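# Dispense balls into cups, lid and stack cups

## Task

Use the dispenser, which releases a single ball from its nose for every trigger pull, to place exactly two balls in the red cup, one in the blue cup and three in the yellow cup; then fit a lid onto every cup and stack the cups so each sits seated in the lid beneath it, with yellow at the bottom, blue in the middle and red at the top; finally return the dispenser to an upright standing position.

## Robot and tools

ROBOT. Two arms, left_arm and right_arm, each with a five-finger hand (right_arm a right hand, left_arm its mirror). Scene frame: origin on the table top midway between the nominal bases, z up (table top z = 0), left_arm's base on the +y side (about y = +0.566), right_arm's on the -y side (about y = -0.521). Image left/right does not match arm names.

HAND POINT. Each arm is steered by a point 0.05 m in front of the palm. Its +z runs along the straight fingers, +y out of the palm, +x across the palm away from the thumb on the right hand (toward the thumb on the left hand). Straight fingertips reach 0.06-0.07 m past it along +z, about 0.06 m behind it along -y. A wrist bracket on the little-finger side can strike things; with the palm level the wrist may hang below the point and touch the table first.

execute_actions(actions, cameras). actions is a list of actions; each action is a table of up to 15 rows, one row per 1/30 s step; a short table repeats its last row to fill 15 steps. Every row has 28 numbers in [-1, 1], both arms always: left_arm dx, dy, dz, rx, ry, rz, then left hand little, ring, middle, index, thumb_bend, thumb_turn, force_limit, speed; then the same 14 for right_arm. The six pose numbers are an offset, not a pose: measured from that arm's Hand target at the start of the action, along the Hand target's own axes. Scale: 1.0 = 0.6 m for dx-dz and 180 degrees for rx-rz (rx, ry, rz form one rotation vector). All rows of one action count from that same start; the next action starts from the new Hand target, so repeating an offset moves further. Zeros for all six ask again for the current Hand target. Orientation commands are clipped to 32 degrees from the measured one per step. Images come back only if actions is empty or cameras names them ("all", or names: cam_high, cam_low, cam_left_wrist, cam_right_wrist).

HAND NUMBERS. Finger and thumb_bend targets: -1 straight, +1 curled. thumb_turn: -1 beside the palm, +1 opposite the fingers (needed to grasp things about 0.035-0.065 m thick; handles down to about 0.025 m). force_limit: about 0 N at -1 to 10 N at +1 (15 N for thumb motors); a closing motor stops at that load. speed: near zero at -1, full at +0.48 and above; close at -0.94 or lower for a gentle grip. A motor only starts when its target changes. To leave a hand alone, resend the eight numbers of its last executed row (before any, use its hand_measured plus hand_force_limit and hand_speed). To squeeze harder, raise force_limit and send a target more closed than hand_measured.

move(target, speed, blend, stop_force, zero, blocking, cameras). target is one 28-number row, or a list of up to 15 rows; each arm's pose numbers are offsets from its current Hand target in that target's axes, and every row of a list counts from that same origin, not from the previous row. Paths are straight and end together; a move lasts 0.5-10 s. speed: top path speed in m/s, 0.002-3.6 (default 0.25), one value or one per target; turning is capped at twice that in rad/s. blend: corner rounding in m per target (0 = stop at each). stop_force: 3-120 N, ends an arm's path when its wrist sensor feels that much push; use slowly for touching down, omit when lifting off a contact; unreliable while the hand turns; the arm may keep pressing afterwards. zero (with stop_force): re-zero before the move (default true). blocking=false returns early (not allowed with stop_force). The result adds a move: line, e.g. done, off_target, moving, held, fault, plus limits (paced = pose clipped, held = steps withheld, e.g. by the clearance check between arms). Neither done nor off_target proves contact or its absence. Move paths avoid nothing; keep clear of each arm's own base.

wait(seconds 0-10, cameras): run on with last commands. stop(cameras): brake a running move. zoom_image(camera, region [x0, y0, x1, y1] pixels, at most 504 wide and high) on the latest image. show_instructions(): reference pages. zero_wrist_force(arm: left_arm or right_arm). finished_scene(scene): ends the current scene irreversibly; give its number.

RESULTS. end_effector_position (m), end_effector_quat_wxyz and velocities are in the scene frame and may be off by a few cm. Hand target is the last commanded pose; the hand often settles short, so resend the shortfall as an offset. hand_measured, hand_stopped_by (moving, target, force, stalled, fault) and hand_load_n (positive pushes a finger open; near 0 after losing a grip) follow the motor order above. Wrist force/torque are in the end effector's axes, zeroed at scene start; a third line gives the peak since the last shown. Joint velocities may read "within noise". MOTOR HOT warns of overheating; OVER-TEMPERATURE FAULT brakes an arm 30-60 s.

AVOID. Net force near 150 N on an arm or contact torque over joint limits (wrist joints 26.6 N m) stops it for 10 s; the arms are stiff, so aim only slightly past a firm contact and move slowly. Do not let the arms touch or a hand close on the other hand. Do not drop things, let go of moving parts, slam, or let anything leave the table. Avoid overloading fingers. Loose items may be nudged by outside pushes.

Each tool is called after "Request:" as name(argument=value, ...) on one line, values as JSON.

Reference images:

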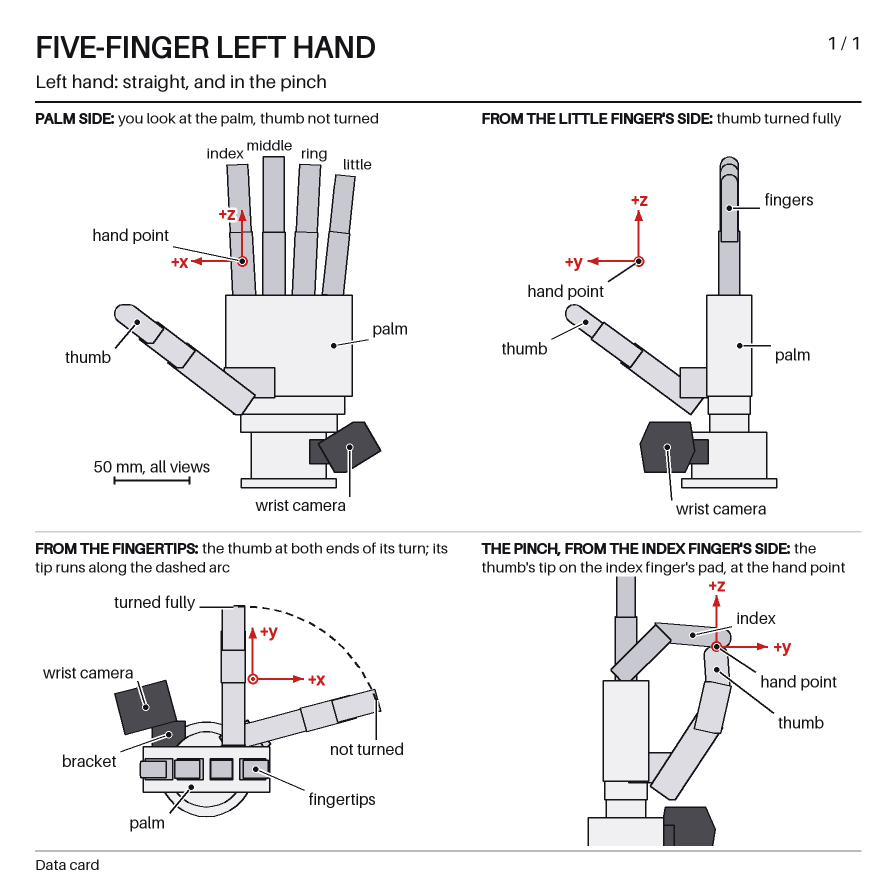

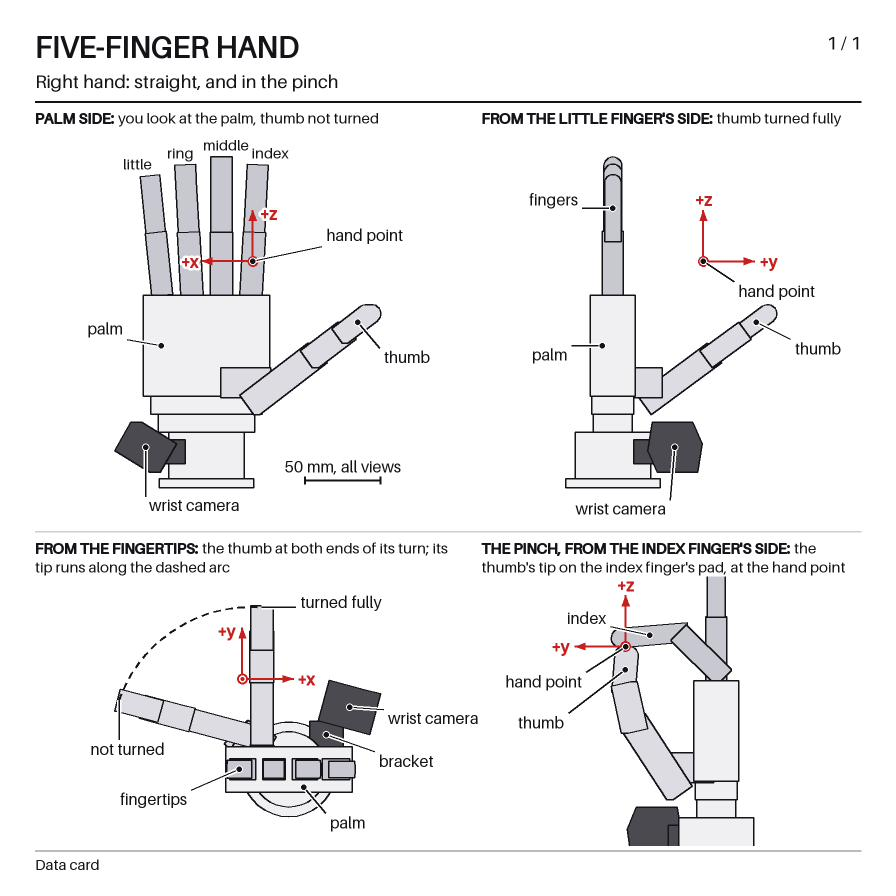

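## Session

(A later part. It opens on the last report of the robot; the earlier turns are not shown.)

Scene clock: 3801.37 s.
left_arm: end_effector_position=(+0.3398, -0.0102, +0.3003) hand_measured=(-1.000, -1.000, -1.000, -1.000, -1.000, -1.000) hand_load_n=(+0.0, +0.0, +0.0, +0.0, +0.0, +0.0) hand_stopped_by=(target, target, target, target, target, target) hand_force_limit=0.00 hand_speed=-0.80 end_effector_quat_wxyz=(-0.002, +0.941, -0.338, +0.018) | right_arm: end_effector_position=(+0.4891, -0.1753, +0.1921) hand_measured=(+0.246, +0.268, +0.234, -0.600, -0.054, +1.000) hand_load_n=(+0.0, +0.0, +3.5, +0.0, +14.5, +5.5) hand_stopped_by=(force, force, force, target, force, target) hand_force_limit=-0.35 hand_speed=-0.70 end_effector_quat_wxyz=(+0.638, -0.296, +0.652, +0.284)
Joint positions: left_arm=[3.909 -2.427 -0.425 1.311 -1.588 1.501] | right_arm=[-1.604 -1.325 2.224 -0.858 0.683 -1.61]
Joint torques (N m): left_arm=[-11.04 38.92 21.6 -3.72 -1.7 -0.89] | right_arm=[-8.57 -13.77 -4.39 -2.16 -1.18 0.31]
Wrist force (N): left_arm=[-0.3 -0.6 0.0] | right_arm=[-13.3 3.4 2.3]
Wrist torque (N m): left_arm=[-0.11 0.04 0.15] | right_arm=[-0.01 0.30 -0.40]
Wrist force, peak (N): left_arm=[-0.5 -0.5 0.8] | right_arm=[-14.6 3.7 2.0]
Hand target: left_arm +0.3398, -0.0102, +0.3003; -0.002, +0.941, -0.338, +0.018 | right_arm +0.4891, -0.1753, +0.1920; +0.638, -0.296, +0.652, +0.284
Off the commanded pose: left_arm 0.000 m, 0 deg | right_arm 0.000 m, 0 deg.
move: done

Request:
move(target=[[0,0,0,0,0,0,-1,-1,-1,-1,-1,-1,0,-0.8,-0.006,0,0,0,0,0,1,1,1,-0.6,0.6,1,-0.35,-0.7],[0,0,0,0,0,0,-1,-1,-1,-1,-1,-1,0,-0.8,-0.006,0.0032,0,0,0,-0.0028,1,1,1,-0.6,0.6,1,-0.35,-0.7]], speed=0.05)

Request:
move(target=[0,0,0,0,0,0,-1,-1,-1,-1,-1,-1,0,-0.8,0.081,0,0,0,0,0,1,1,1,-0.6,0.6,1,-0.35,-0.7], speed=0.02, stop_force=5, cameras=["cam_left_wrist","cam_low"])

Request:
zoom_image(camera="cam_left_wrist", region=[300, 300, 380, 380])

Request:
zoom_image(camera="cam_low", region=[410, 300, 500, 380])

Scene clock: 3826.53 s.
left_arm: end_effector_position=(+0.3398, -0.0102, +0.3003) hand_measured=(-1.000, -1.000, -1.000, -1.000, -1.000, -1.000) hand_load_n=(+0.0, +0.0, +0.0, +0.0, +0.0, +0.0) hand_stopped_by=(target, target, target, target, target, target) hand_force_limit=0.00 hand_speed=-0.80 end_effector_quat_wxyz=(-0.002, +0.941, -0.338, +0.018) | right_arm: end_effector_position=(+0.4877, -0.1740, +0.1956) hand_measured=(+0.246, +0.268, +0.234, -0.600, -0.054, +1.000) hand_load_n=(+0.0, +0.0, +4.0, +0.0, +14.0, +1.0) hand_stopped_by=(force, force, force, target, force, target) hand_force_limit=-0.35 hand_speed=-0.70 end_effector_quat_wxyz=(+0.639, -0.299, +0.651, +0.281)
Joint positions: left_arm=[3.909 -2.427 -0.425 1.311 -1.588 1.501] | right_arm=[-1.601 -1.336 2.223 -0.846 0.686 -1.618]
Joint torques (N m): left_arm=[-12.36 39.56 21.41 -3.73 -1.5 -0.81] | right_arm=[5.96 -35.67 -6.96 0.9 1.8 -0.86]
Wrist force (N): left_arm=[-0.3 -0.5 -0.1] | right_arm=[2.5 -0.3 3.1]
Wrist torque (N m): left_arm=[-0.08 0.05 0.14] | right_arm=[-0.21 -0.14 0.05]
Wrist force, peak (N): left_arm=[-0.6 -0.9 0.1] | right_arm=[-13.9 3.5 2.2]
Hand target: left_arm +0.3398, -0.0102, +0.3003; -0.002, +0.941, -0.338, +0.018 | right_arm +0.4877, -0.1740, +0.1956; +0.639, -0.299, +0.651, +0.281
Off the commanded pose: left_arm 0.000 m, 0 deg | right_arm 0.000 m, 0 deg.
move: done

Scene clock: 3827.83 s.
left_arm: end_effector_position=(+0.3398, -0.0102, +0.3003) hand_measured=(-1.000, -1.000, -1.000, -1.000, -1.000, -1.000) hand_load_n=(+0.0, +0.0, +0.0, +0.0, -0.5, +0.0) hand_stopped_by=(target, target, target, target, target, target) hand_force_limit=0.00 hand_speed=-0.80 end_effector_quat_wxyz=(-0.002, +0.941, -0.338, +0.018) | right_arm: end_effector_position=(+0.4876, -0.1740, +0.1934) hand_measured=(+0.246, +0.266, +0.234, -0.600, -0.054, +1.000) hand_load_n=(+0.5, +0.5, +3.5, +0.0, +13.5, +2.0) hand_stopped_by=(force, force, force, target, force, target) hand_force_limit=-0.35 hand_speed=-0.70 end_effector_quat_wxyz=(+0.639, -0.299, +0.651, +0.281)
Joint positions: left_arm=[3.909 -2.427 -0.425 1.311 -1.588 1.501] | right_arm=[-1.601 -1.331 2.225 -0.853 0.686 -1.619]
Joint torques (N m): left_arm=[-11.91 39.75 21.12 -3.79 -1.67 -0.73] | right_arm=[6.55 -35.36 -25.9 1.14 -0.31 1.33]
Wrist force (N): left_arm=[-0.3 -0.4 0.6] | right_arm=[1.3 -0.4 3.1]
Wrist torque (N m): left_arm=[-0.12 0.06 0.15] | right_arm=[-0.24 -0.20 0.08]
Wrist force, peak (N): left_arm=[-0.6 -0.4 0.6] | right_arm=[-9.5 -3.0 0.7]
Hand target: left_arm +0.3398, -0.0102, +0.3003; -0.002, +0.941, -0.338, +0.018 | right_arm +0.4876, -0.1740, +0.1934; +0.639, -0.299, +0.651, +0.281 (not the last commanded pose)
Off the commanded pose: left_arm 0.000 m, 0 deg | right_arm 0.046 m, 0 deg.
move: contact (right_arm)
camera_calibration:
cam_left_wrist: T_world_to_cam=[[0.779776, 0.625902, 0.0139563, -0.267431], [0.56015, -0.707469, 0.430952, -0.311999], [0.279607, -0.328228, -0.902267, 0.287215], [0, 0, 0, 1]] pos_world=[0.302995, 0.040928, 0.397334]
Images, in order (width x height): cam_low 896x504, cam_left_wrist 672x504.

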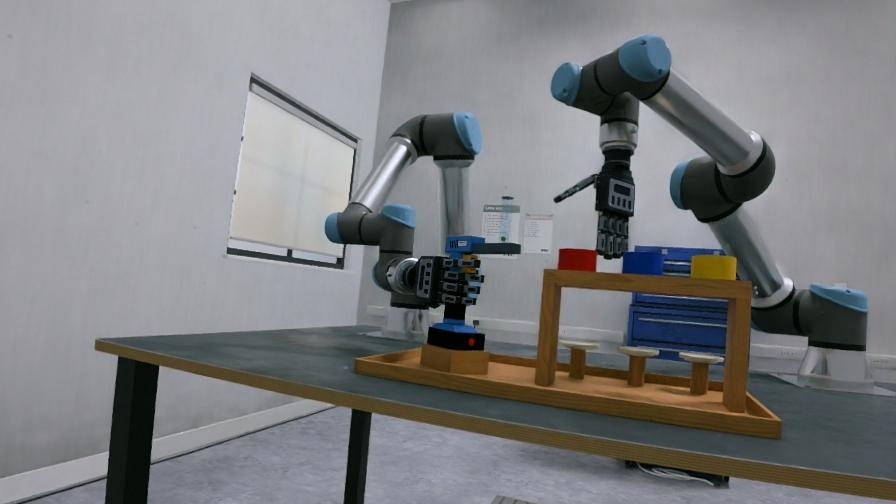

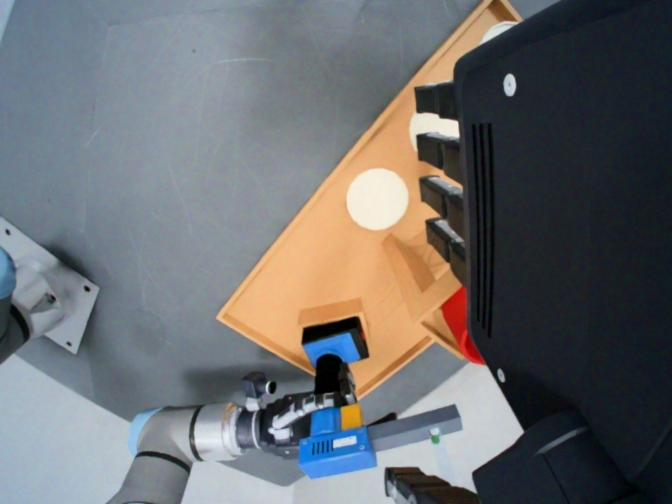

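Scaled by 6.300 from the camera's 672x504 image, which has a finer 960x720 frame.

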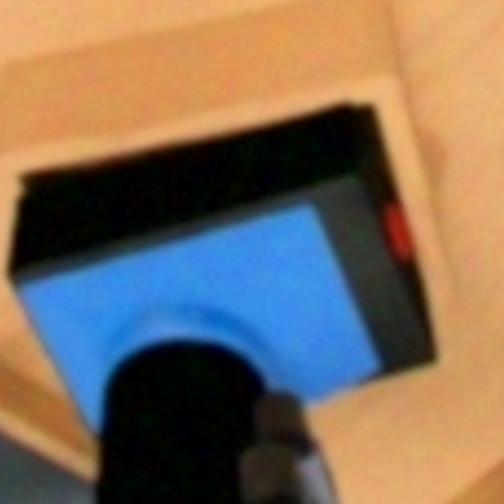

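Scaled by 5.600 from the camera's 896x504 image, which has a finer 1280x720 frame.

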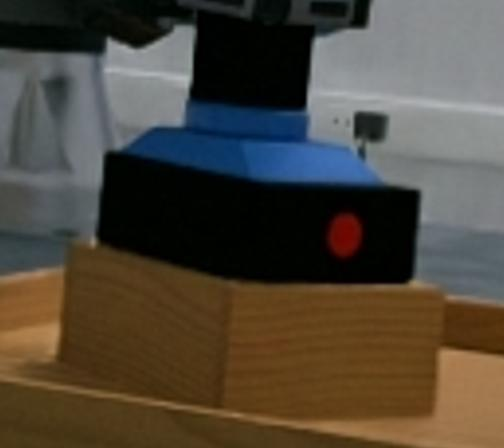

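Request:
move(target=[[0,0,0,0,0,0,-1,-1,-1,-1,-1,-1,0,-0.8,-0.004,0,0,0,0,0,1,1,1,-0.6,0.6,1,-0.35,-0.7],[0,0,0,0,0,0,-1,-1,-1,-1,-1,-1,0,-0.8,-0.004,-0.0007,0.001,0.0072,0,0,1,1,1,-0.6,0.6,1,-0.35,-0.7]], speed=0.05)

Request:
move(target=[0,0,0,0,0,0,-1,-1,-1,-1,-1,-1,0,-0.8,0.079,0,0,0,0,0,1,1,1,-0.6,0.6,1,-0.35,-0.7], speed=0.02, stop_force=5, cameras=["cam_left_wrist","cam_low"])

Request:
zoom_image(camera="cam_left_wrist", region=[300, 300, 380, 380])

Request:
zoom_image(camera="cam_low", region=[410, 300, 500, 380])

Scene clock: 3856.20 s.
left_arm: end_effector_position=(+0.3398, -0.0102, +0.3003) hand_measured=(-1.000, -1.000, -1.000, -1.000, -1.000, -1.000) hand_load_n=(+0.0, +0.0, +0.0, +0.0, +0.0, +0.0) hand_stopped_by=(target, target, target, target, target, target) hand_force_limit=0.00 hand_speed=-0.80 end_effector_quat_wxyz=(-0.002, +0.941, -0.338, +0.018) | right_arm: end_effector_position=(+0.4884, -0.1738, +0.1958) hand_measured=(+0.246, +0.268, +0.234, -0.600, -0.054, +1.000) hand_load_n=(+0.0, +0.0, +4.0, +0.0, +12.5, +1.0) hand_stopped_by=(force, force, force, target, force, target) hand_force_limit=-0.35 hand_speed=-0.70 end_effector_quat_wxyz=(+0.642, -0.292, +0.654, +0.274)
Joint positions: left_arm=[3.909 -2.427 -0.425 1.311 -1.588 1.501] | right_arm=[-1.593 -1.343 2.232 -0.85 0.717 -1.617]
Joint torques (N m): left_arm=[-11.29 40.04 20.86 -3.77 -1.62 -0.6] | right_arm=[6.23 -35.87 -8.09 -3.91 1.85 1.72]
Wrist force (N): left_arm=[-0.5 -0.4 0.3] | right_arm=[2.5 -0.5 3.1]
Wrist torque (N m): left_arm=[-0.10 0.09 0.13] | right_arm=[-0.25 -0.15 -0.13]
Wrist force, peak (N): left_arm=[-0.8 -0.7 0.3] | right_arm=[2.7 -0.5 3.3]
Hand target: left_arm +0.3398, -0.0102, +0.3003; -0.002, +0.941, -0.338, +0.018 | right_arm +0.4884, -0.1738, +0.1958; +0.642, -0.292, +0.654, +0.274
Off the commanded pose: left_arm 0.000 m, 0 deg | right_arm 0.000 m, 0 deg.
move: done

Scene clock: 3857.50 s.
left_arm: end_effector_position=(+0.3398, -0.0102, +0.3003) hand_measured=(-1.000, -1.000, -1.000, -1.000, -1.000, -1.000) hand_load_n=(+0.0, +0.0, +0.0, +0.0, -0.5, +0.0) hand_stopped_by=(target, target, target, target, target, target) hand_force_limit=0.00 hand_speed=-0.80 end_effector_quat_wxyz=(-0.002, +0.941, -0.338, +0.018) | right_arm: end_effector_position=(+0.4883, -0.1738, +0.1938) hand_measured=(+0.246, +0.266, +0.234, -0.600, -0.054, +1.000) hand_load_n=(+0.5, +1.0, +4.0, +0.0, +12.5, +1.5) hand_stopped_by=(force, force, force, target, force, target) hand_force_limit=-0.35 hand_speed=-0.70 end_effector_quat_wxyz=(+0.642, -0.292, +0.654, +0.274)
Joint positions: left_arm=[3.909 -2.427 -0.425 1.311 -1.588 1.501] | right_arm=[-1.593 -1.338 2.234 -0.857 0.717 -1.617]
Joint torques (N m): left_arm=[-11.62 39.84 21.71 -3.79 -1.43 -0.74] | right_arm=[5.9 -34.11 -25.73 1.16 -1.39 -0.41]
Wrist force (N): left_arm=[-0.4 -0.2 0.0] | right_arm=[1.0 -0.1 3.5]
Wrist torque (N m): left_arm=[-0.05 0.06 0.13] | right_arm=[-0.24 -0.19 -0.08]
Wrist force, peak (N): left_arm=[-0.7 -0.6 0.2] | right_arm=[-8.8 -2.6 0.9]
Hand target: left_arm +0.3398, -0.0102, +0.3003; -0.002, +0.941, -0.338, +0.018 | right_arm +0.4883, -0.1738, +0.1938; +0.642, -0.292, +0.654, +0.274 (not the last commanded pose)
Off the commanded pose: left_arm 0.000 m, 0 deg | right_arm 0.045 m, 0 deg.
move: contact (right_arm)
camera_calibration:
cam_left_wrist: T_world_to_cam=[[0.779776, 0.625902, 0.0139563, -0.267431], [0.56015, -0.707469, 0.430952, -0.311999], [0.279607, -0.328228, -0.902267, 0.287215], [0, 0, 0, 1]] pos_world=[0.302995, 0.040928, 0.397334]
Images, in order (width x height): cam_low 896x504, cam_left_wrist 672x504.

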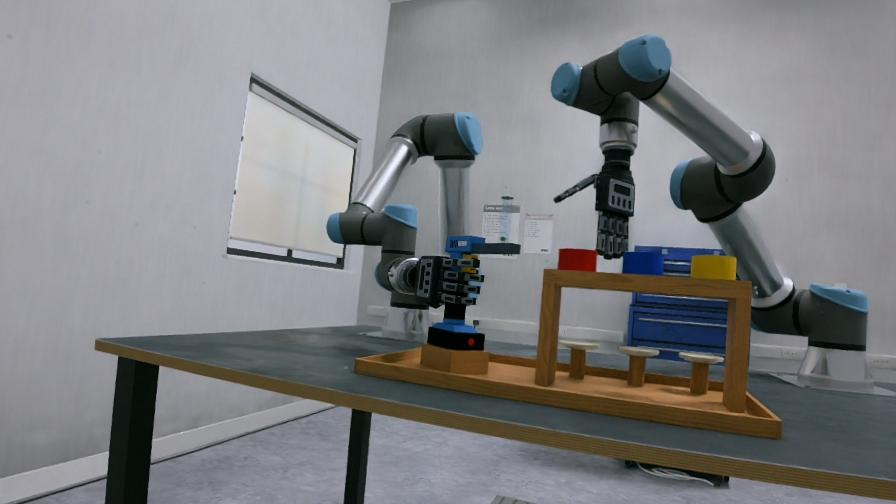

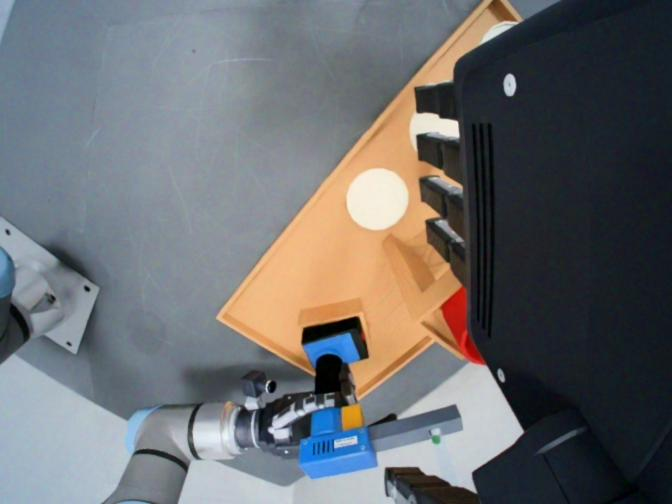

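Scaled by 6.300 from the camera's 672x504 image, which has a finer 960x720 frame.

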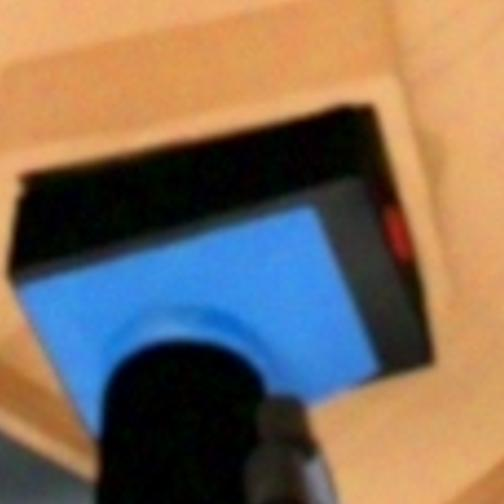

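Scaled by 5.600 from the camera's 896x504 image, which has a finer 1280x720 frame.

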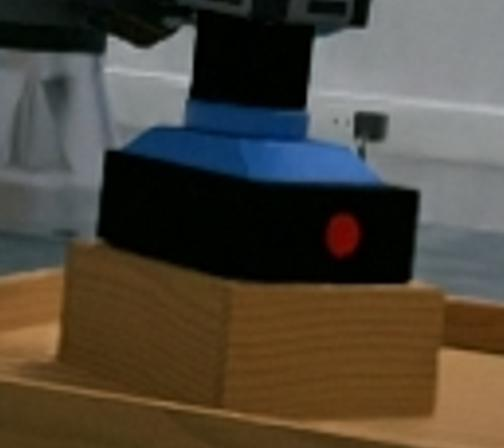

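Request:
move(target=[0,0,0,0,0,0,-1,-1,-1,-1,-1,-1,0,-0.8,0.0025,0,0,0,0,0,1,1,1,-0.6,0.6,1,-0.35,-0.7], speed=0.01)

Scene clock: 3866.67 s.
left_arm: end_effector_position=(+0.3398, -0.0102, +0.3003) hand_measured=(-1.000, -1.000, -1.000, -1.000, -1.000, -1.000) hand_load_n=(+0.0, +0.0, +0.0, +0.0, +0.0, +0.0) hand_stopped_by=(target, target, target, target, target, target) hand_force_limit=0.00 hand_speed=-0.80 end_effector_quat_wxyz=(-0.002, +0.941, -0.338, +0.018) | right_arm: end_effector_position=(+0.4883, -0.1738, +0.1924) hand_measured=(+0.246, +0.266, +0.234, -0.600, -0.054, +1.000) hand_load_n=(+0.5, +1.5, +4.0, +0.0, +12.5, +4.5) hand_stopped_by=(force, force, force, target, force, target) hand_force_limit=-0.35 hand_speed=-0.70 end_effector_quat_wxyz=(+0.642, -0.292, +0.654, +0.274)
Joint positions: left_arm=[3.909 -2.427 -0.425 1.311 -1.588 1.501] | right_arm=[-1.593 -1.335 2.235 -0.861 0.717 -1.617]
Joint torques (N m): left_arm=[-11.02 39.53 20.39 -3.79 -1.41 -0.47] | right_arm=[-4.53 -12.68 -3.23 -1.87 -2.48 -1.4]
Wrist force (N): left_arm=[-0.5 -0.3 0.4] | right_arm=[-12.5 -4.1 -1.0]
Wrist torque (N m): left_arm=[-0.08 0.08 0.14] | right_arm=[-0.37 0.20 -0.36]
Wrist force, peak (N): left_arm=[-0.8 -0.7 0.4] | right_arm=[-12.5 -4.1 -1.0]
Hand target: left_arm +0.3398, -0.0102, +0.3003; -0.002, +0.941, -0.338, +0.018 | right_arm +0.4883, -0.1738, +0.1923; +0.642, -0.292, +0.654, +0.274
Off the commanded pose: left_arm 0.000 m, 0 deg | right_arm 0.000 m, 0 deg.
move: done

Request:
move(target=[[0,0,0,0,0,0,-1,-1,-1,-1,-1,-1,0,-0.8,-0.005,0,0,0,0,0,1,1,1,-0.6,0.6,1,-0.35,-0.7],[0,0,0,0,0,0,-1,-1,-1,-1,-1,-1,0,-0.8,-0.005,-0.0015,-0.0006,0.004,0,0,1,1,1,-0.6,0.6,1,-0.35,-0.7]], speed=0.05)

Request:
move(target=[0,0,0,0,0,0,-1,-1,-1,-1,-1,-1,0,-0.8,0.079,0,0,0,0,0,1,1,1,-0.6,0.6,1,-0.35,-0.7], speed=0.02, stop_force=6, cameras=["cam_left_wrist","cam_low"])

Request:
zoom_image(camera="cam_left_wrist", region=[300, 300, 380, 380])

Scene clock: 3884.30 s.
left_arm: end_effector_position=(+0.3398, -0.0102, +0.3003) hand_measured=(-1.000, -1.000, -1.000, -1.000, -1.000, -1.000) hand_load_n=(+0.0, +0.0, +0.0, +0.0, +0.0, +0.0) hand_stopped_by=(target, target, target, target, target, target) hand_force_limit=0.00 hand_speed=-0.80 end_effector_quat_wxyz=(-0.002, +0.941, -0.338, +0.018) | right_arm: end_effector_position=(+0.4887, -0.1746, +0.1954) hand_measured=(+0.246, +0.268, +0.234, -0.600, -0.054, +1.000) hand_load_n=(+0.0, +0.0, +4.5, +0.0, +11.5, +0.5) hand_stopped_by=(force, force, force, target, force, target) hand_force_limit=-0.35 hand_speed=-0.70 end_effector_quat_wxyz=(+0.644, -0.288, +0.655, +0.270)
Joint positions: left_arm=[3.909 -2.427 -0.425 1.311 -1.588 1.501] | right_arm=[-1.591 -1.346 2.238 -0.855 0.731 -1.616]
Joint torques (N m): left_arm=[-11.57 40.04 20.78 -3.68 -1.49 -0.52] | right_arm=[6.49 -35.83 -7.8 -3.88 1.74 1.8]
Wrist force (N): left_arm=[-0.1 -0.4 0.4] | right_arm=[2.4 -0.5 3.4]
Wrist torque (N m): left_arm=[-0.09 0.03 0.15] | right_arm=[-0.27 -0.15 -0.12]
Wrist force, peak (N): left_arm=[-0.9 -0.4 0.4] | right_arm=[-12.7 -4.0 -1.2]
Hand target: left_arm +0.3398, -0.0102, +0.3003; -0.002, +0.941, -0.338, +0.018 | right_arm +0.4888, -0.1746, +0.1954; +0.644, -0.288, +0.656, +0.270
Off the commanded pose: left_arm 0.000 m, 0 deg | right_arm 0.000 m, 0 deg.
move: done

Scene clock: 3885.57 s.
left_arm: end_effector_position=(+0.3398, -0.0102, +0.3003) hand_measured=(-1.000, -1.000, -1.000, -1.000, -1.000, -1.000) hand_load_n=(+0.0, +0.0, +0.0, +0.0, -0.5, +0.0) hand_stopped_by=(target, target, target, target, target, target) hand_force_limit=0.00 hand_speed=-0.80 end_effector_quat_wxyz=(-0.002, +0.941, -0.338, +0.018) | right_arm: end_effector_position=(+0.4887, -0.1746, +0.1936) hand_measured=(+0.246, +0.266, +0.234, -0.600, -0.054, +1.000) hand_load_n=(+0.0, +1.0, +4.0, +0.0, +11.5, +1.0) hand_stopped_by=(force, force, force, target, force, target) hand_force_limit=-0.35 hand_speed=-0.70 end_effector_quat_wxyz=(+0.644, -0.288, +0.655, +0.270)
Joint positions: left_arm=[3.909 -2.427 -0.425 1.311 -1.588 1.501] | right_arm=[-1.591 -1.342 2.24 -0.86 0.731 -1.616]
Joint torques (N m): left_arm=[-10.91 39.15 20.23 -3.82 -1.47 -0.65] | right_arm=[5.33 -34.99 -26.72 1.13 0.13 0.19]
Wrist force (N): left_arm=[-0.2 -0.1 0.7] | right_arm=[1.3 -0.3 3.3]
Wrist torque (N m): left_arm=[-0.07 0.06 0.14] | right_arm=[-0.25 -0.19 -0.06]
Wrist force, peak (N): left_arm=[-0.8 -0.2 0.5] | right_arm=[-8.4 -2.7 1.0]
Hand target: left_arm +0.3398, -0.0102, +0.3003; -0.002, +0.941, -0.338, +0.018 | right_arm +0.4887, -0.1746, +0.1936; +0.644, -0.288, +0.655, +0.270 (not the last commanded pose)
Off the commanded pose: left_arm 0.000 m, 0 deg | right_arm 0.046 m, 0 deg.
move: contact (right_arm)
camera_calibration:
cam_left_wrist: T_world_to_cam=[[0.779776, 0.625902, 0.0139563, -0.267431], [0.56015, -0.707469, 0.430952, -0.311999], [0.279607, -0.328228, -0.902267, 0.287215], [0, 0, 0, 1]] pos_world=[0.302995, 0.040928, 0.397334]
Images, in order (width x height): cam_low 896x504, cam_left_wrist 672x504.

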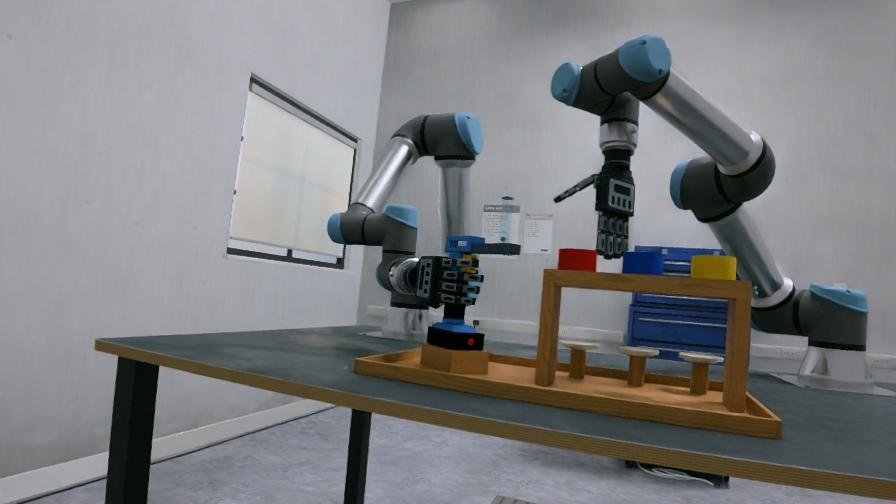

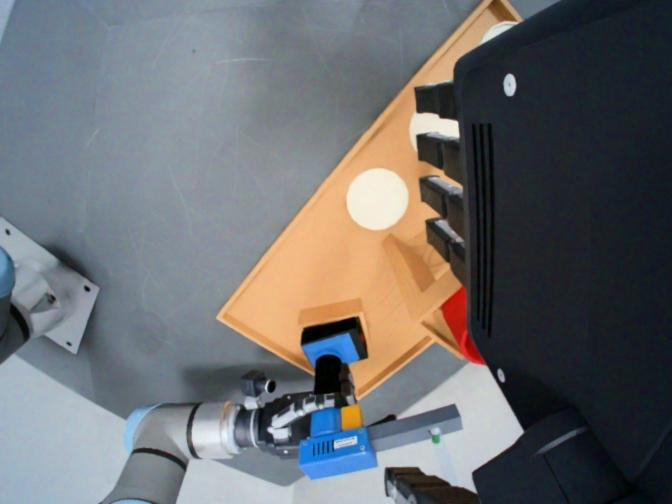

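Scaled by 6.300 from the camera's 672x504 image, which has a finer 960x720 frame.

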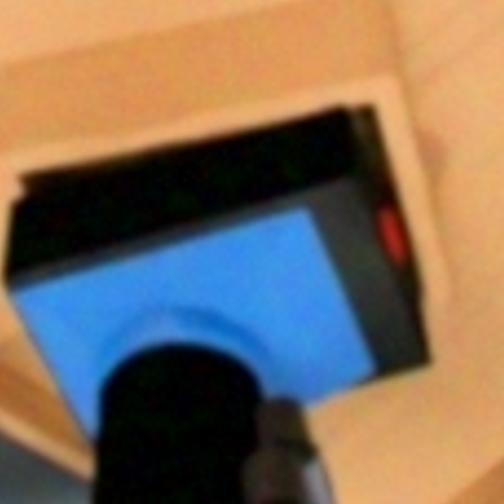

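Request:
move(target=[[0,0,0,0,0,0,-1,-1,-1,-1,-1,-1,0,-0.8,-0.005,0,0,0,0,0,1,1,1,-0.6,0.6,1,-0.35,-0.7],[0,0,0,0,0,0,-1,-1,-1,-1,-1,-1,0,-0.8,-0.005,-0.0013,0.0073,0.0167,0,0,1,1,1,-0.6,0.6,1,-0.35,-0.7]], speed=0.05, cameras=["cam_left_wrist","cam_low"])

Request:
zoom_image(camera="cam_left_wrist", region=[300, 300, 380, 380])

Request:
zoom_image(camera="cam_low", region=[410, 300, 500, 380])

Scene clock: 3929.33 s.
left_arm: end_effector_position=(+0.3398, -0.0102, +0.3003) hand_measured=(-1.000, -1.000, -1.000, -1.000, -1.000, -1.000) hand_load_n=(+0.0, +0.0, +0.0, +0.0, +0.0, +0.0) hand_stopped_by=(target, target, target, target, target, target) hand_force_limit=0.00 hand_speed=-0.80 end_effector_quat_wxyz=(-0.002, +0.941, -0.338, +0.018) | right_arm: end_effector_position=(+0.4923, -0.1719, +0.1965) hand_measured=(+0.246, +0.268, +0.232, -0.600, -0.054, +1.000) hand_load_n=(+0.0, +0.0, +4.5, +0.0, +10.0, +0.5) hand_stopped_by=(force, force, force, target, force, target) hand_force_limit=-0.35 hand_speed=-0.70 end_effector_quat_wxyz=(+0.651, -0.271, +0.662, +0.252)
Joint positions: left_arm=[3.909 -2.427 -0.425 1.311 -1.588 1.501] | right_arm=[-1.562 -1.357 2.249 -0.859 0.812 -1.612]
Joint torques (N m): left_arm=[-10.12 39.83 20.08 -3.75 -1.29 -0.38] | right_arm=[5.65 -35 -8.26 -4.08 1.76 1.66]
Wrist force (N): left_arm=[-0.6 -0.5 0.3] | right_arm=[2.4 -0.9 3.0]
Wrist torque (N m): left_arm=[-0.10 0.09 0.14] | right_arm=[-0.27 -0.11 -0.14]
Wrist force, peak (N): left_arm=[-0.7 -0.7 0.4] | right_arm=[2.5 -1.0 3.3]
Hand target: left_arm +0.3398, -0.0102, +0.3003; -0.002, +0.941, -0.338, +0.018 | right_arm +0.4923, -0.1719, +0.1965; +0.651, -0.271, +0.662, +0.252
Off the commanded pose: left_arm 0.000 m, 0 deg | right_arm 0.000 m, 0 deg.
move: done
camera_calibration:
cam_left_wrist: T_world_to_cam=[[0.779776, 0.625902, 0.0139563, -0.267431], [0.56015, -0.707469, 0.430952, -0.311999], [0.279607, -0.328228, -0.902267, 0.287215], [0, 0, 0, 1]] pos_world=[0.302995, 0.040928, 0.397334]
Images, in order (width x height): cam_low 896x504, cam_left_wrist 672x504.

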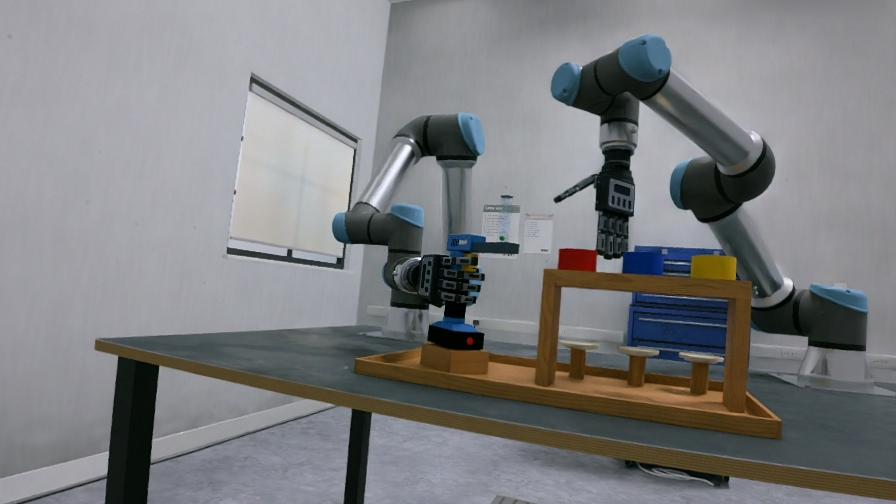

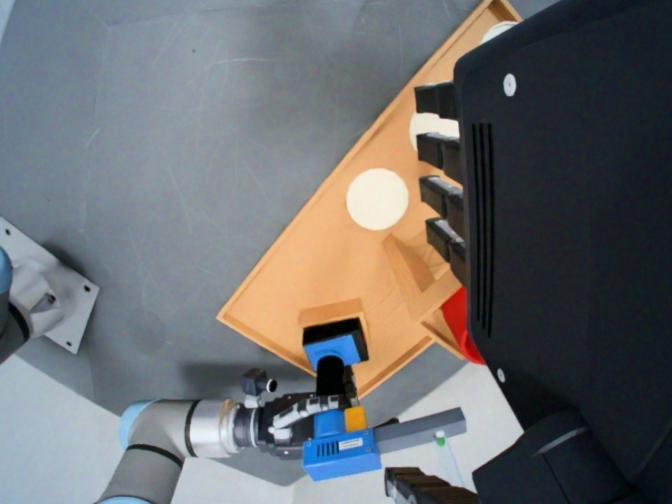

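Scaled by 6.300 from the camera's 672x504 image, which has a finer 960x720 frame.

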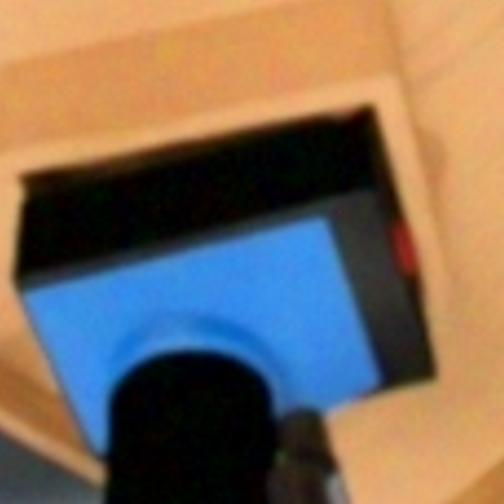

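Scaled by 5.600 from the camera's 896x504 image, which has a finer 1280x720 frame.

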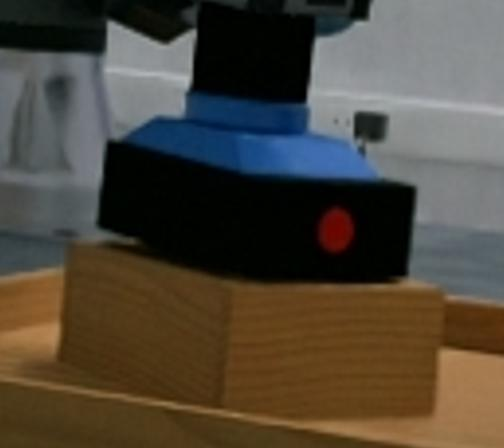

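Request:
move(target=[0,0,0,0,0,0,-1,-1,-1,-1,-1,-1,0,-0.8,0.079,0,0,0,0,0,1,1,1,-0.6,0.6,1,-0.35,-0.7], speed=0.02, stop_force=6)

Request:
move(target=[0,0,0,0,0,0,-1,-1,-1,-1,-1,-1,0,-0.8,0.0025,0,0,0,0,0,1,1,1,-0.6,0.6,1,-0.35,-0.7], speed=0.01, cameras=["cam_left_wrist","cam_low"])

Request:
zoom_image(camera="cam_left_wrist", region=[300, 310, 370, 370])

Request:
zoom_image(camera="cam_low", region=[410, 310, 500, 370])

Scene clock: 3968.93 s.
left_arm: end_effector_position=(+0.3398, -0.0102, +0.3003) hand_measured=(-1.000, -1.000, -1.000, -1.000, -1.000, -1.000) hand_load_n=(+0.0, +0.0, +0.0, +0.0, +0.0, +0.0) hand_stopped_by=(target, target, target, target, target, target) hand_force_limit=0.00 hand_speed=-0.80 end_effector_quat_wxyz=(-0.002, +0.941, -0.338, +0.018) | right_arm: end_effector_position=(+0.4923, -0.1721, +0.1888) hand_measured=(+0.246, +0.268, +0.232, -0.600, -0.054, +1.000) hand_load_n=(+0.0, +0.0, +4.5, +0.0, +8.0, +0.5) hand_stopped_by=(force, force, force, target, force, target) hand_force_limit=-0.35 hand_speed=-0.70 end_effector_quat_wxyz=(+0.651, -0.271, +0.662, +0.252)
Joint positions: left_arm=[3.909 -2.427 -0.425 1.311 -1.588 1.501] | right_arm=[-1.563 -1.339 2.256 -0.884 0.812 -1.612]
Joint torques (N m): left_arm=[-10.79 40.25 20.37 -3.8 -1.14 -0.4] | right_arm=[6.53 -34.94 -26.24 0.76 1.53 1.37]
Wrist force (N): left_arm=[-0.3 -0.3 0.1] | right_arm=[1.6 -1.1 3.2]
Wrist torque (N m): left_arm=[-0.06 0.06 0.14] | right_arm=[-0.33 -0.07 -0.14]
Wrist force, peak (N): left_arm=[-0.8 -0.7 0.4] | right_arm=[-3.7 -0.8 5.3]
Hand target: left_arm +0.3398, -0.0102, +0.3003; -0.002, +0.941, -0.338, +0.018 | right_arm +0.4923, -0.1721, +0.1888; +0.651, -0.271, +0.662, +0.252 (not the last commanded pose)
Off the commanded pose: left_arm 0.000 m, 0 deg | right_arm 0.040 m, 0 deg.
move: contact (right_arm)

Scene clock: 3969.63 s.
left_arm: end_effector_position=(+0.3398, -0.0102, +0.3003) hand_measured=(-1.000, -1.000, -1.000, -1.000, -1.000, -1.000) hand_load_n=(+0.0, +0.0, +0.0, +0.0, +0.0, +0.0) hand_stopped_by=(target, target, target, target, target, target) hand_force_limit=0.00 hand_speed=-0.80 end_effector_quat_wxyz=(-0.002, +0.941, -0.338, +0.018) | right_arm: end_effector_position=(+0.4923, -0.1721, +0.1874) hand_measured=(+0.246, +0.268, +0.232, -0.600, -0.054, +1.000) hand_load_n=(+0.0, +0.0, +5.0, +0.0, +8.0, +2.0) hand_stopped_by=(force, force, force, target, force, target) hand_force_limit=-0.35 hand_speed=-0.70 end_effector_quat_wxyz=(+0.651, -0.271, +0.662, +0.252)
Joint positions: left_arm=[3.909 -2.427 -0.425 1.311 -1.588 1.501] | right_arm=[-1.563 -1.336 2.257 -0.888 0.812 -1.612]
Joint torques (N m): left_arm=[-10.66 40.37 20.32 -3.84 -1.09 -0.43] | right_arm=[-7.54 -14.99 -3.24 -2.66 -2.02 0.86]
Wrist force (N): left_arm=[-0.2 -0.8 0.4] | right_arm=[-6.1 -0.8 5.9]
Wrist torque (N m): left_arm=[-0.16 0.04 0.16] | right_arm=[-0.35 -0.03 -0.32]
Wrist force, peak (N): left_arm=[-0.2 -0.8 0.4] | right_arm=[-6.2 -0.8 5.9]
Hand target: left_arm +0.3398, -0.0102, +0.3003; -0.002, +0.941, -0.338, +0.018 | right_arm +0.4923, -0.1722, +0.1873; +0.651, -0.271, +0.662, +0.252
Off the commanded pose: left_arm 0.000 m, 0 deg | right_arm 0.000 m, 0 deg.
move: done
camera_calibration:
cam_left_wrist: T_world_to_cam=[[0.779776, 0.625902, 0.0139563, -0.267431], [0.56015, -0.707469, 0.430952, -0.311999], [0.279607, -0.328228, -0.902267, 0.287215], [0, 0, 0, 1]] pos_world=[0.302995, 0.040928, 0.397334]
Images, in order (width x height): cam_low 896x504, cam_left_wrist 672x504.

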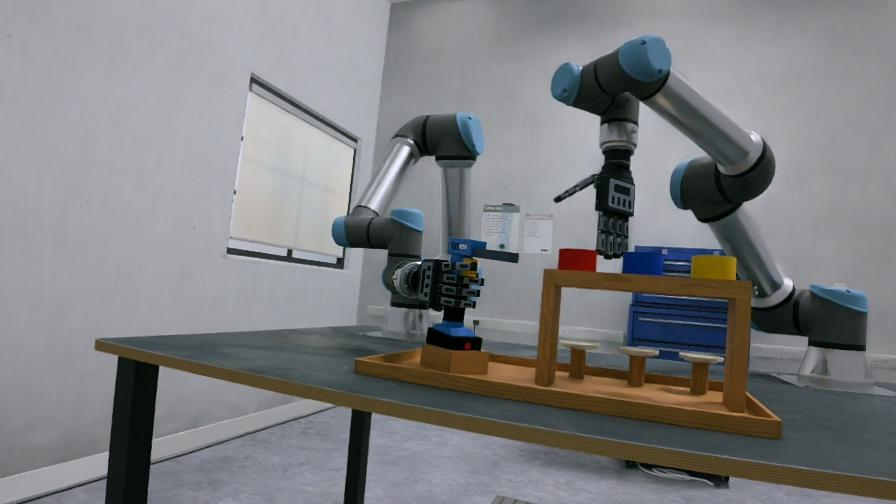

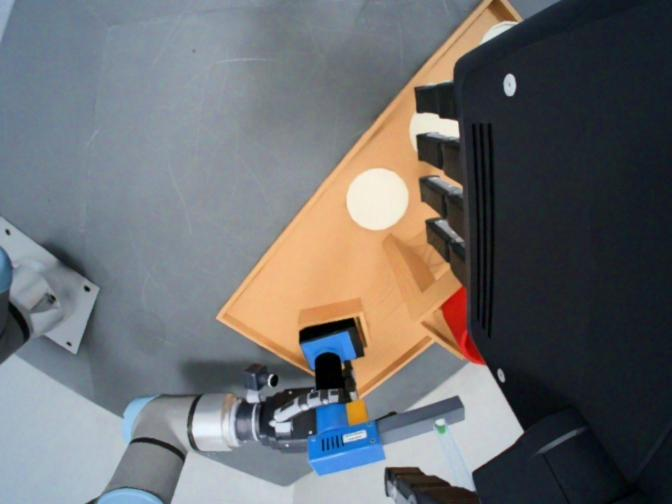

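Scaled by 7.200 from the camera's 672x504 image, which has a finer 960x720 frame.

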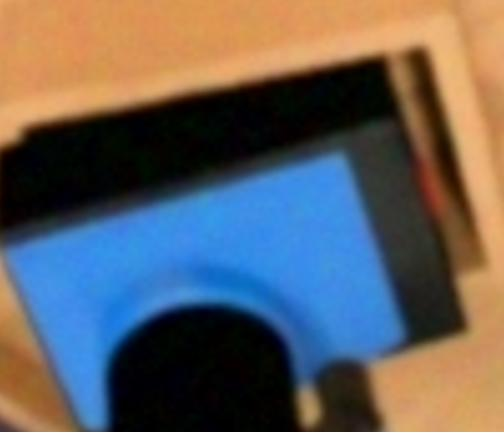

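Scaled by 5.600 from the camera's 896x504 image, which has a finer 1280x720 frame.

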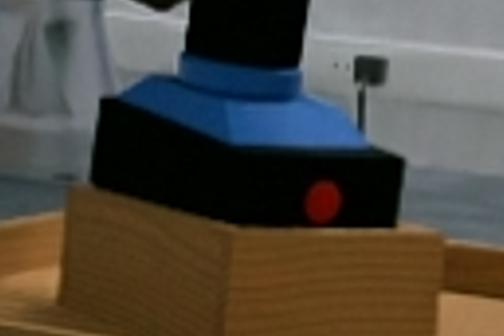

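Request:
move(target=[0,0,0,0,0,0,-1,-1,-1,-1,-1,-1,0,-0.8,-0.001,0,0.009,0,0,0,1,1,1,-0.6,0.6,1,-0.35,-0.7], speed=0.01, stop_force=10, cameras=["cam_left_wrist","cam_low"])

Request:
zoom_image(camera="cam_left_wrist", region=[300, 310, 370, 370])

Request:
zoom_image(camera="cam_low", region=[410, 290, 500, 370])

Scene clock: 3985.60 s.
left_arm: end_effector_position=(+0.3398, -0.0102, +0.3003) hand_measured=(-1.000, -1.000, -1.000, -1.000, -1.000, -1.000) hand_load_n=(+0.0, +0.0, +0.0, +0.0, +0.0, +0.0) hand_stopped_by=(target, target, target, target, target, target) hand_force_limit=0.00 hand_speed=-0.80 end_effector_quat_wxyz=(-0.002, +0.941, -0.338, +0.018) | right_arm: end_effector_position=(+0.4962, -0.1684, +0.1878) hand_measured=(+0.246, +0.268, +0.232, -0.600, -0.054, +1.000) hand_load_n=(+0.0, +0.0, +4.5, +0.0, +8.0, +0.5) hand_stopped_by=(force, force, force, target, force, target) hand_force_limit=-0.35 hand_speed=-0.70 end_effector_quat_wxyz=(+0.651, -0.271, +0.662, +0.252)
Joint positions: left_arm=[3.909 -2.427 -0.425 1.311 -1.588 1.501] | right_arm=[-1.552 -1.327 2.243 -0.883 0.823 -1.612]
Joint torques (N m): left_arm=[-11 40.13 19.34 -3.9 -1.09 -0.4] | right_arm=[5.47 -19.64 -27.03 0.64 1.65 1.67]
Wrist force (N): left_arm=[-0.5 -0.3 0.2] | right_arm=[1.9 -0.7 3.0]
Wrist torque (N m): left_arm=[-0.07 0.07 0.13] | right_arm=[-0.28 -0.07 -0.15]
Wrist force, peak (N): left_arm=[-0.7 -0.6 0.7] | right_arm=[-6.7 -0.8 6.2]
Hand target: left_arm +0.3398, -0.0102, +0.3003; -0.002, +0.941, -0.338, +0.018 | right_arm +0.4962, -0.1684, +0.1878; +0.651, -0.271, +0.662, +0.252
Off the commanded pose: left_arm 0.000 m, 0 deg | right_arm 0.000 m, 0 deg.
move: done
camera_calibration:
cam_left_wrist: T_world_to_cam=[[0.779776, 0.625902, 0.0139563, -0.267431], [0.56015, -0.707469, 0.430952, -0.311999], [0.279607, -0.328228, -0.902267, 0.287215], [0, 0, 0, 1]] pos_world=[0.302995, 0.040928, 0.397334]
Images, in order (width x height): cam_low 896x504, cam_left_wrist 672x504.

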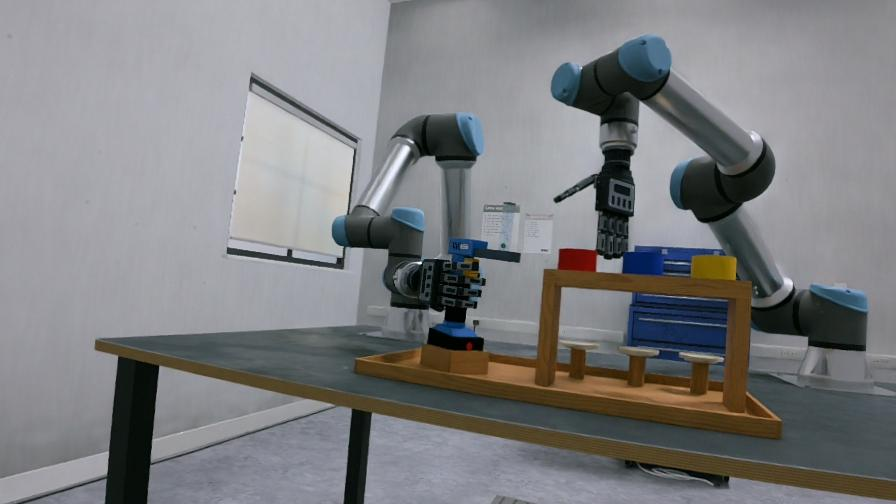

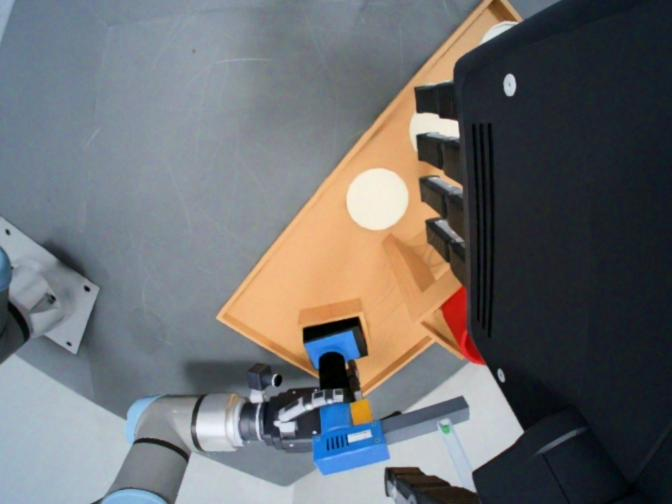

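Scaled by 7.200 from the camera's 672x504 image, which has a finer 960x720 frame.

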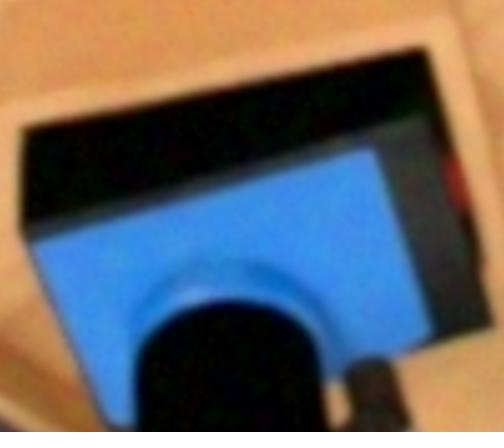

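Scaled by 5.600 from the camera's 896x504 image, which has a finer 1280x720 frame.

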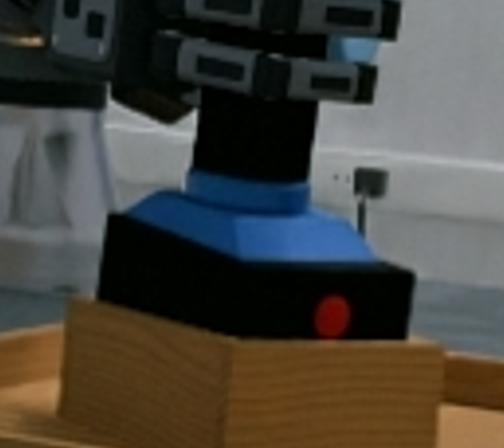

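Request:
move(target=[0,0,0,0,0,0,-1,-1,-1,-1,-1,-1,0,-0.8,0.004,0,-0.0095,0,-0.0139,0,1,1,1,-0.6,0.6,1,-0.35,-0.7], speed=0.02, cameras=["cam_left_wrist","cam_low"])

Request:
zoom_image(camera="cam_left_wrist", region=[300, 310, 370, 370])

Request:
zoom_image(camera="cam_low", region=[410, 290, 500, 370])

Scene clock: 3999.70 s.
left_arm: end_effector_position=(+0.3398, -0.0102, +0.3003) hand_measured=(-1.000, -1.000, -1.000, -1.000, -1.000, -1.000) hand_load_n=(+0.0, +0.0, +0.0, +0.0, +0.0, +0.0) hand_stopped_by=(target, target, target, target, target, target) hand_force_limit=0.00 hand_speed=-0.80 end_effector_quat_wxyz=(-0.002, +0.941, -0.338, +0.018) | right_arm: end_effector_position=(+0.4920, -0.1724, +0.1855) hand_measured=(+0.246, +0.268, +0.232, -0.600, -0.054, +1.000) hand_load_n=(+0.0, -0.5, +5.0, +0.0, +8.0, +2.0) hand_stopped_by=(force, force, force, target, force, target) hand_force_limit=-0.35 hand_speed=-0.70 end_effector_quat_wxyz=(+0.666, -0.265, +0.648, +0.258)
Joint positions: left_arm=[3.909 -2.427 -0.425 1.311 -1.588 1.501] | right_arm=[-1.561 -1.313 2.28 -0.993 0.812 -1.571]
Joint torques (N m): left_arm=[-9.74 40.03 19.96 -3.85 -1.16 -0.26] | right_arm=[-6.71 -15.23 -2.84 -2.47 -2.45 1.22]
Wrist force (N): left_arm=[-0.3 -0.2 0.3] | right_arm=[-7.4 -1.4 6.8]
Wrist torque (N m): left_arm=[-0.06 0.05 0.14] | right_arm=[-0.43 -0.03 -0.41]
Wrist force, peak (N): left_arm=[-0.8 -0.6 0.5] | right_arm=[-7.4 -1.4 6.8]
Hand target: left_arm +0.3398, -0.0102, +0.3003; -0.002, +0.941, -0.338, +0.018 | right_arm +0.4920, -0.1724, +0.1855; +0.666, -0.265, +0.648, +0.258
Off the commanded pose: left_arm 0.000 m, 0 deg | right_arm 0.000 m, 0 deg.
move: done
camera_calibration:
cam_left_wrist: T_world_to_cam=[[0.779776, 0.625902, 0.0139563, -0.267431], [0.56015, -0.707469, 0.430952, -0.311999], [0.279607, -0.328228, -0.902267, 0.287215], [0, 0, 0, 1]] pos_world=[0.302995, 0.040928, 0.397334]
Images, in order (width x height): cam_low 896x504, cam_left_wrist 672x504.

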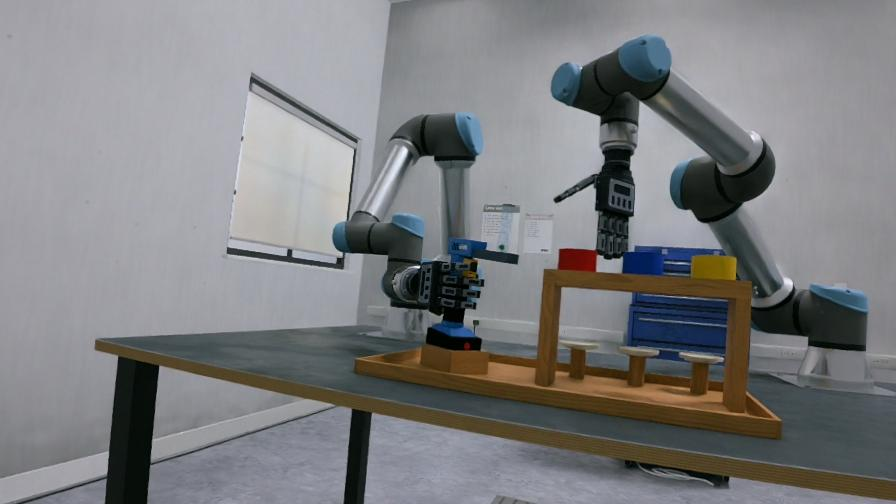

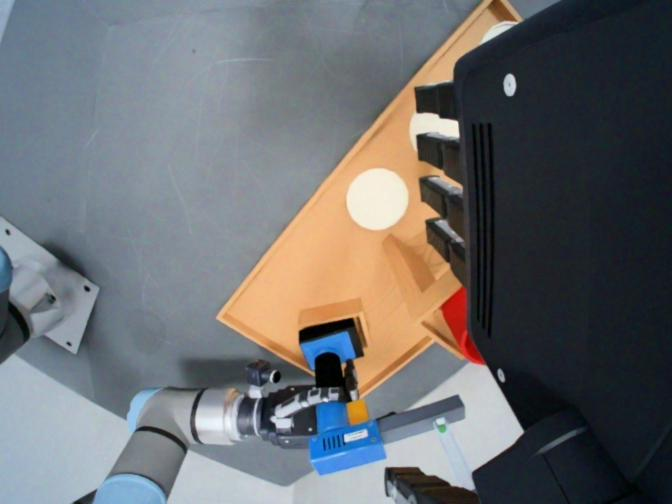

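Scaled by 7.200 from the camera's 672x504 image, which has a finer 960x720 frame.

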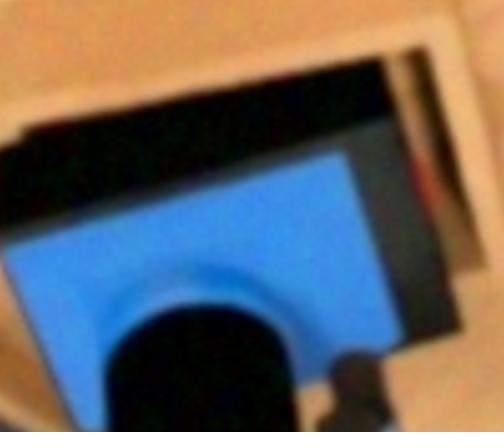

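Scaled by 5.600 from the camera's 896x504 image, which has a finer 1280x720 frame.

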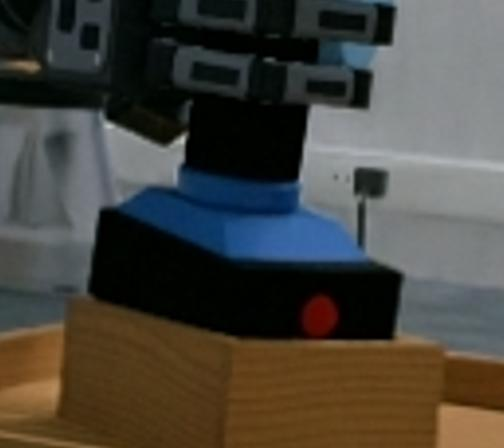

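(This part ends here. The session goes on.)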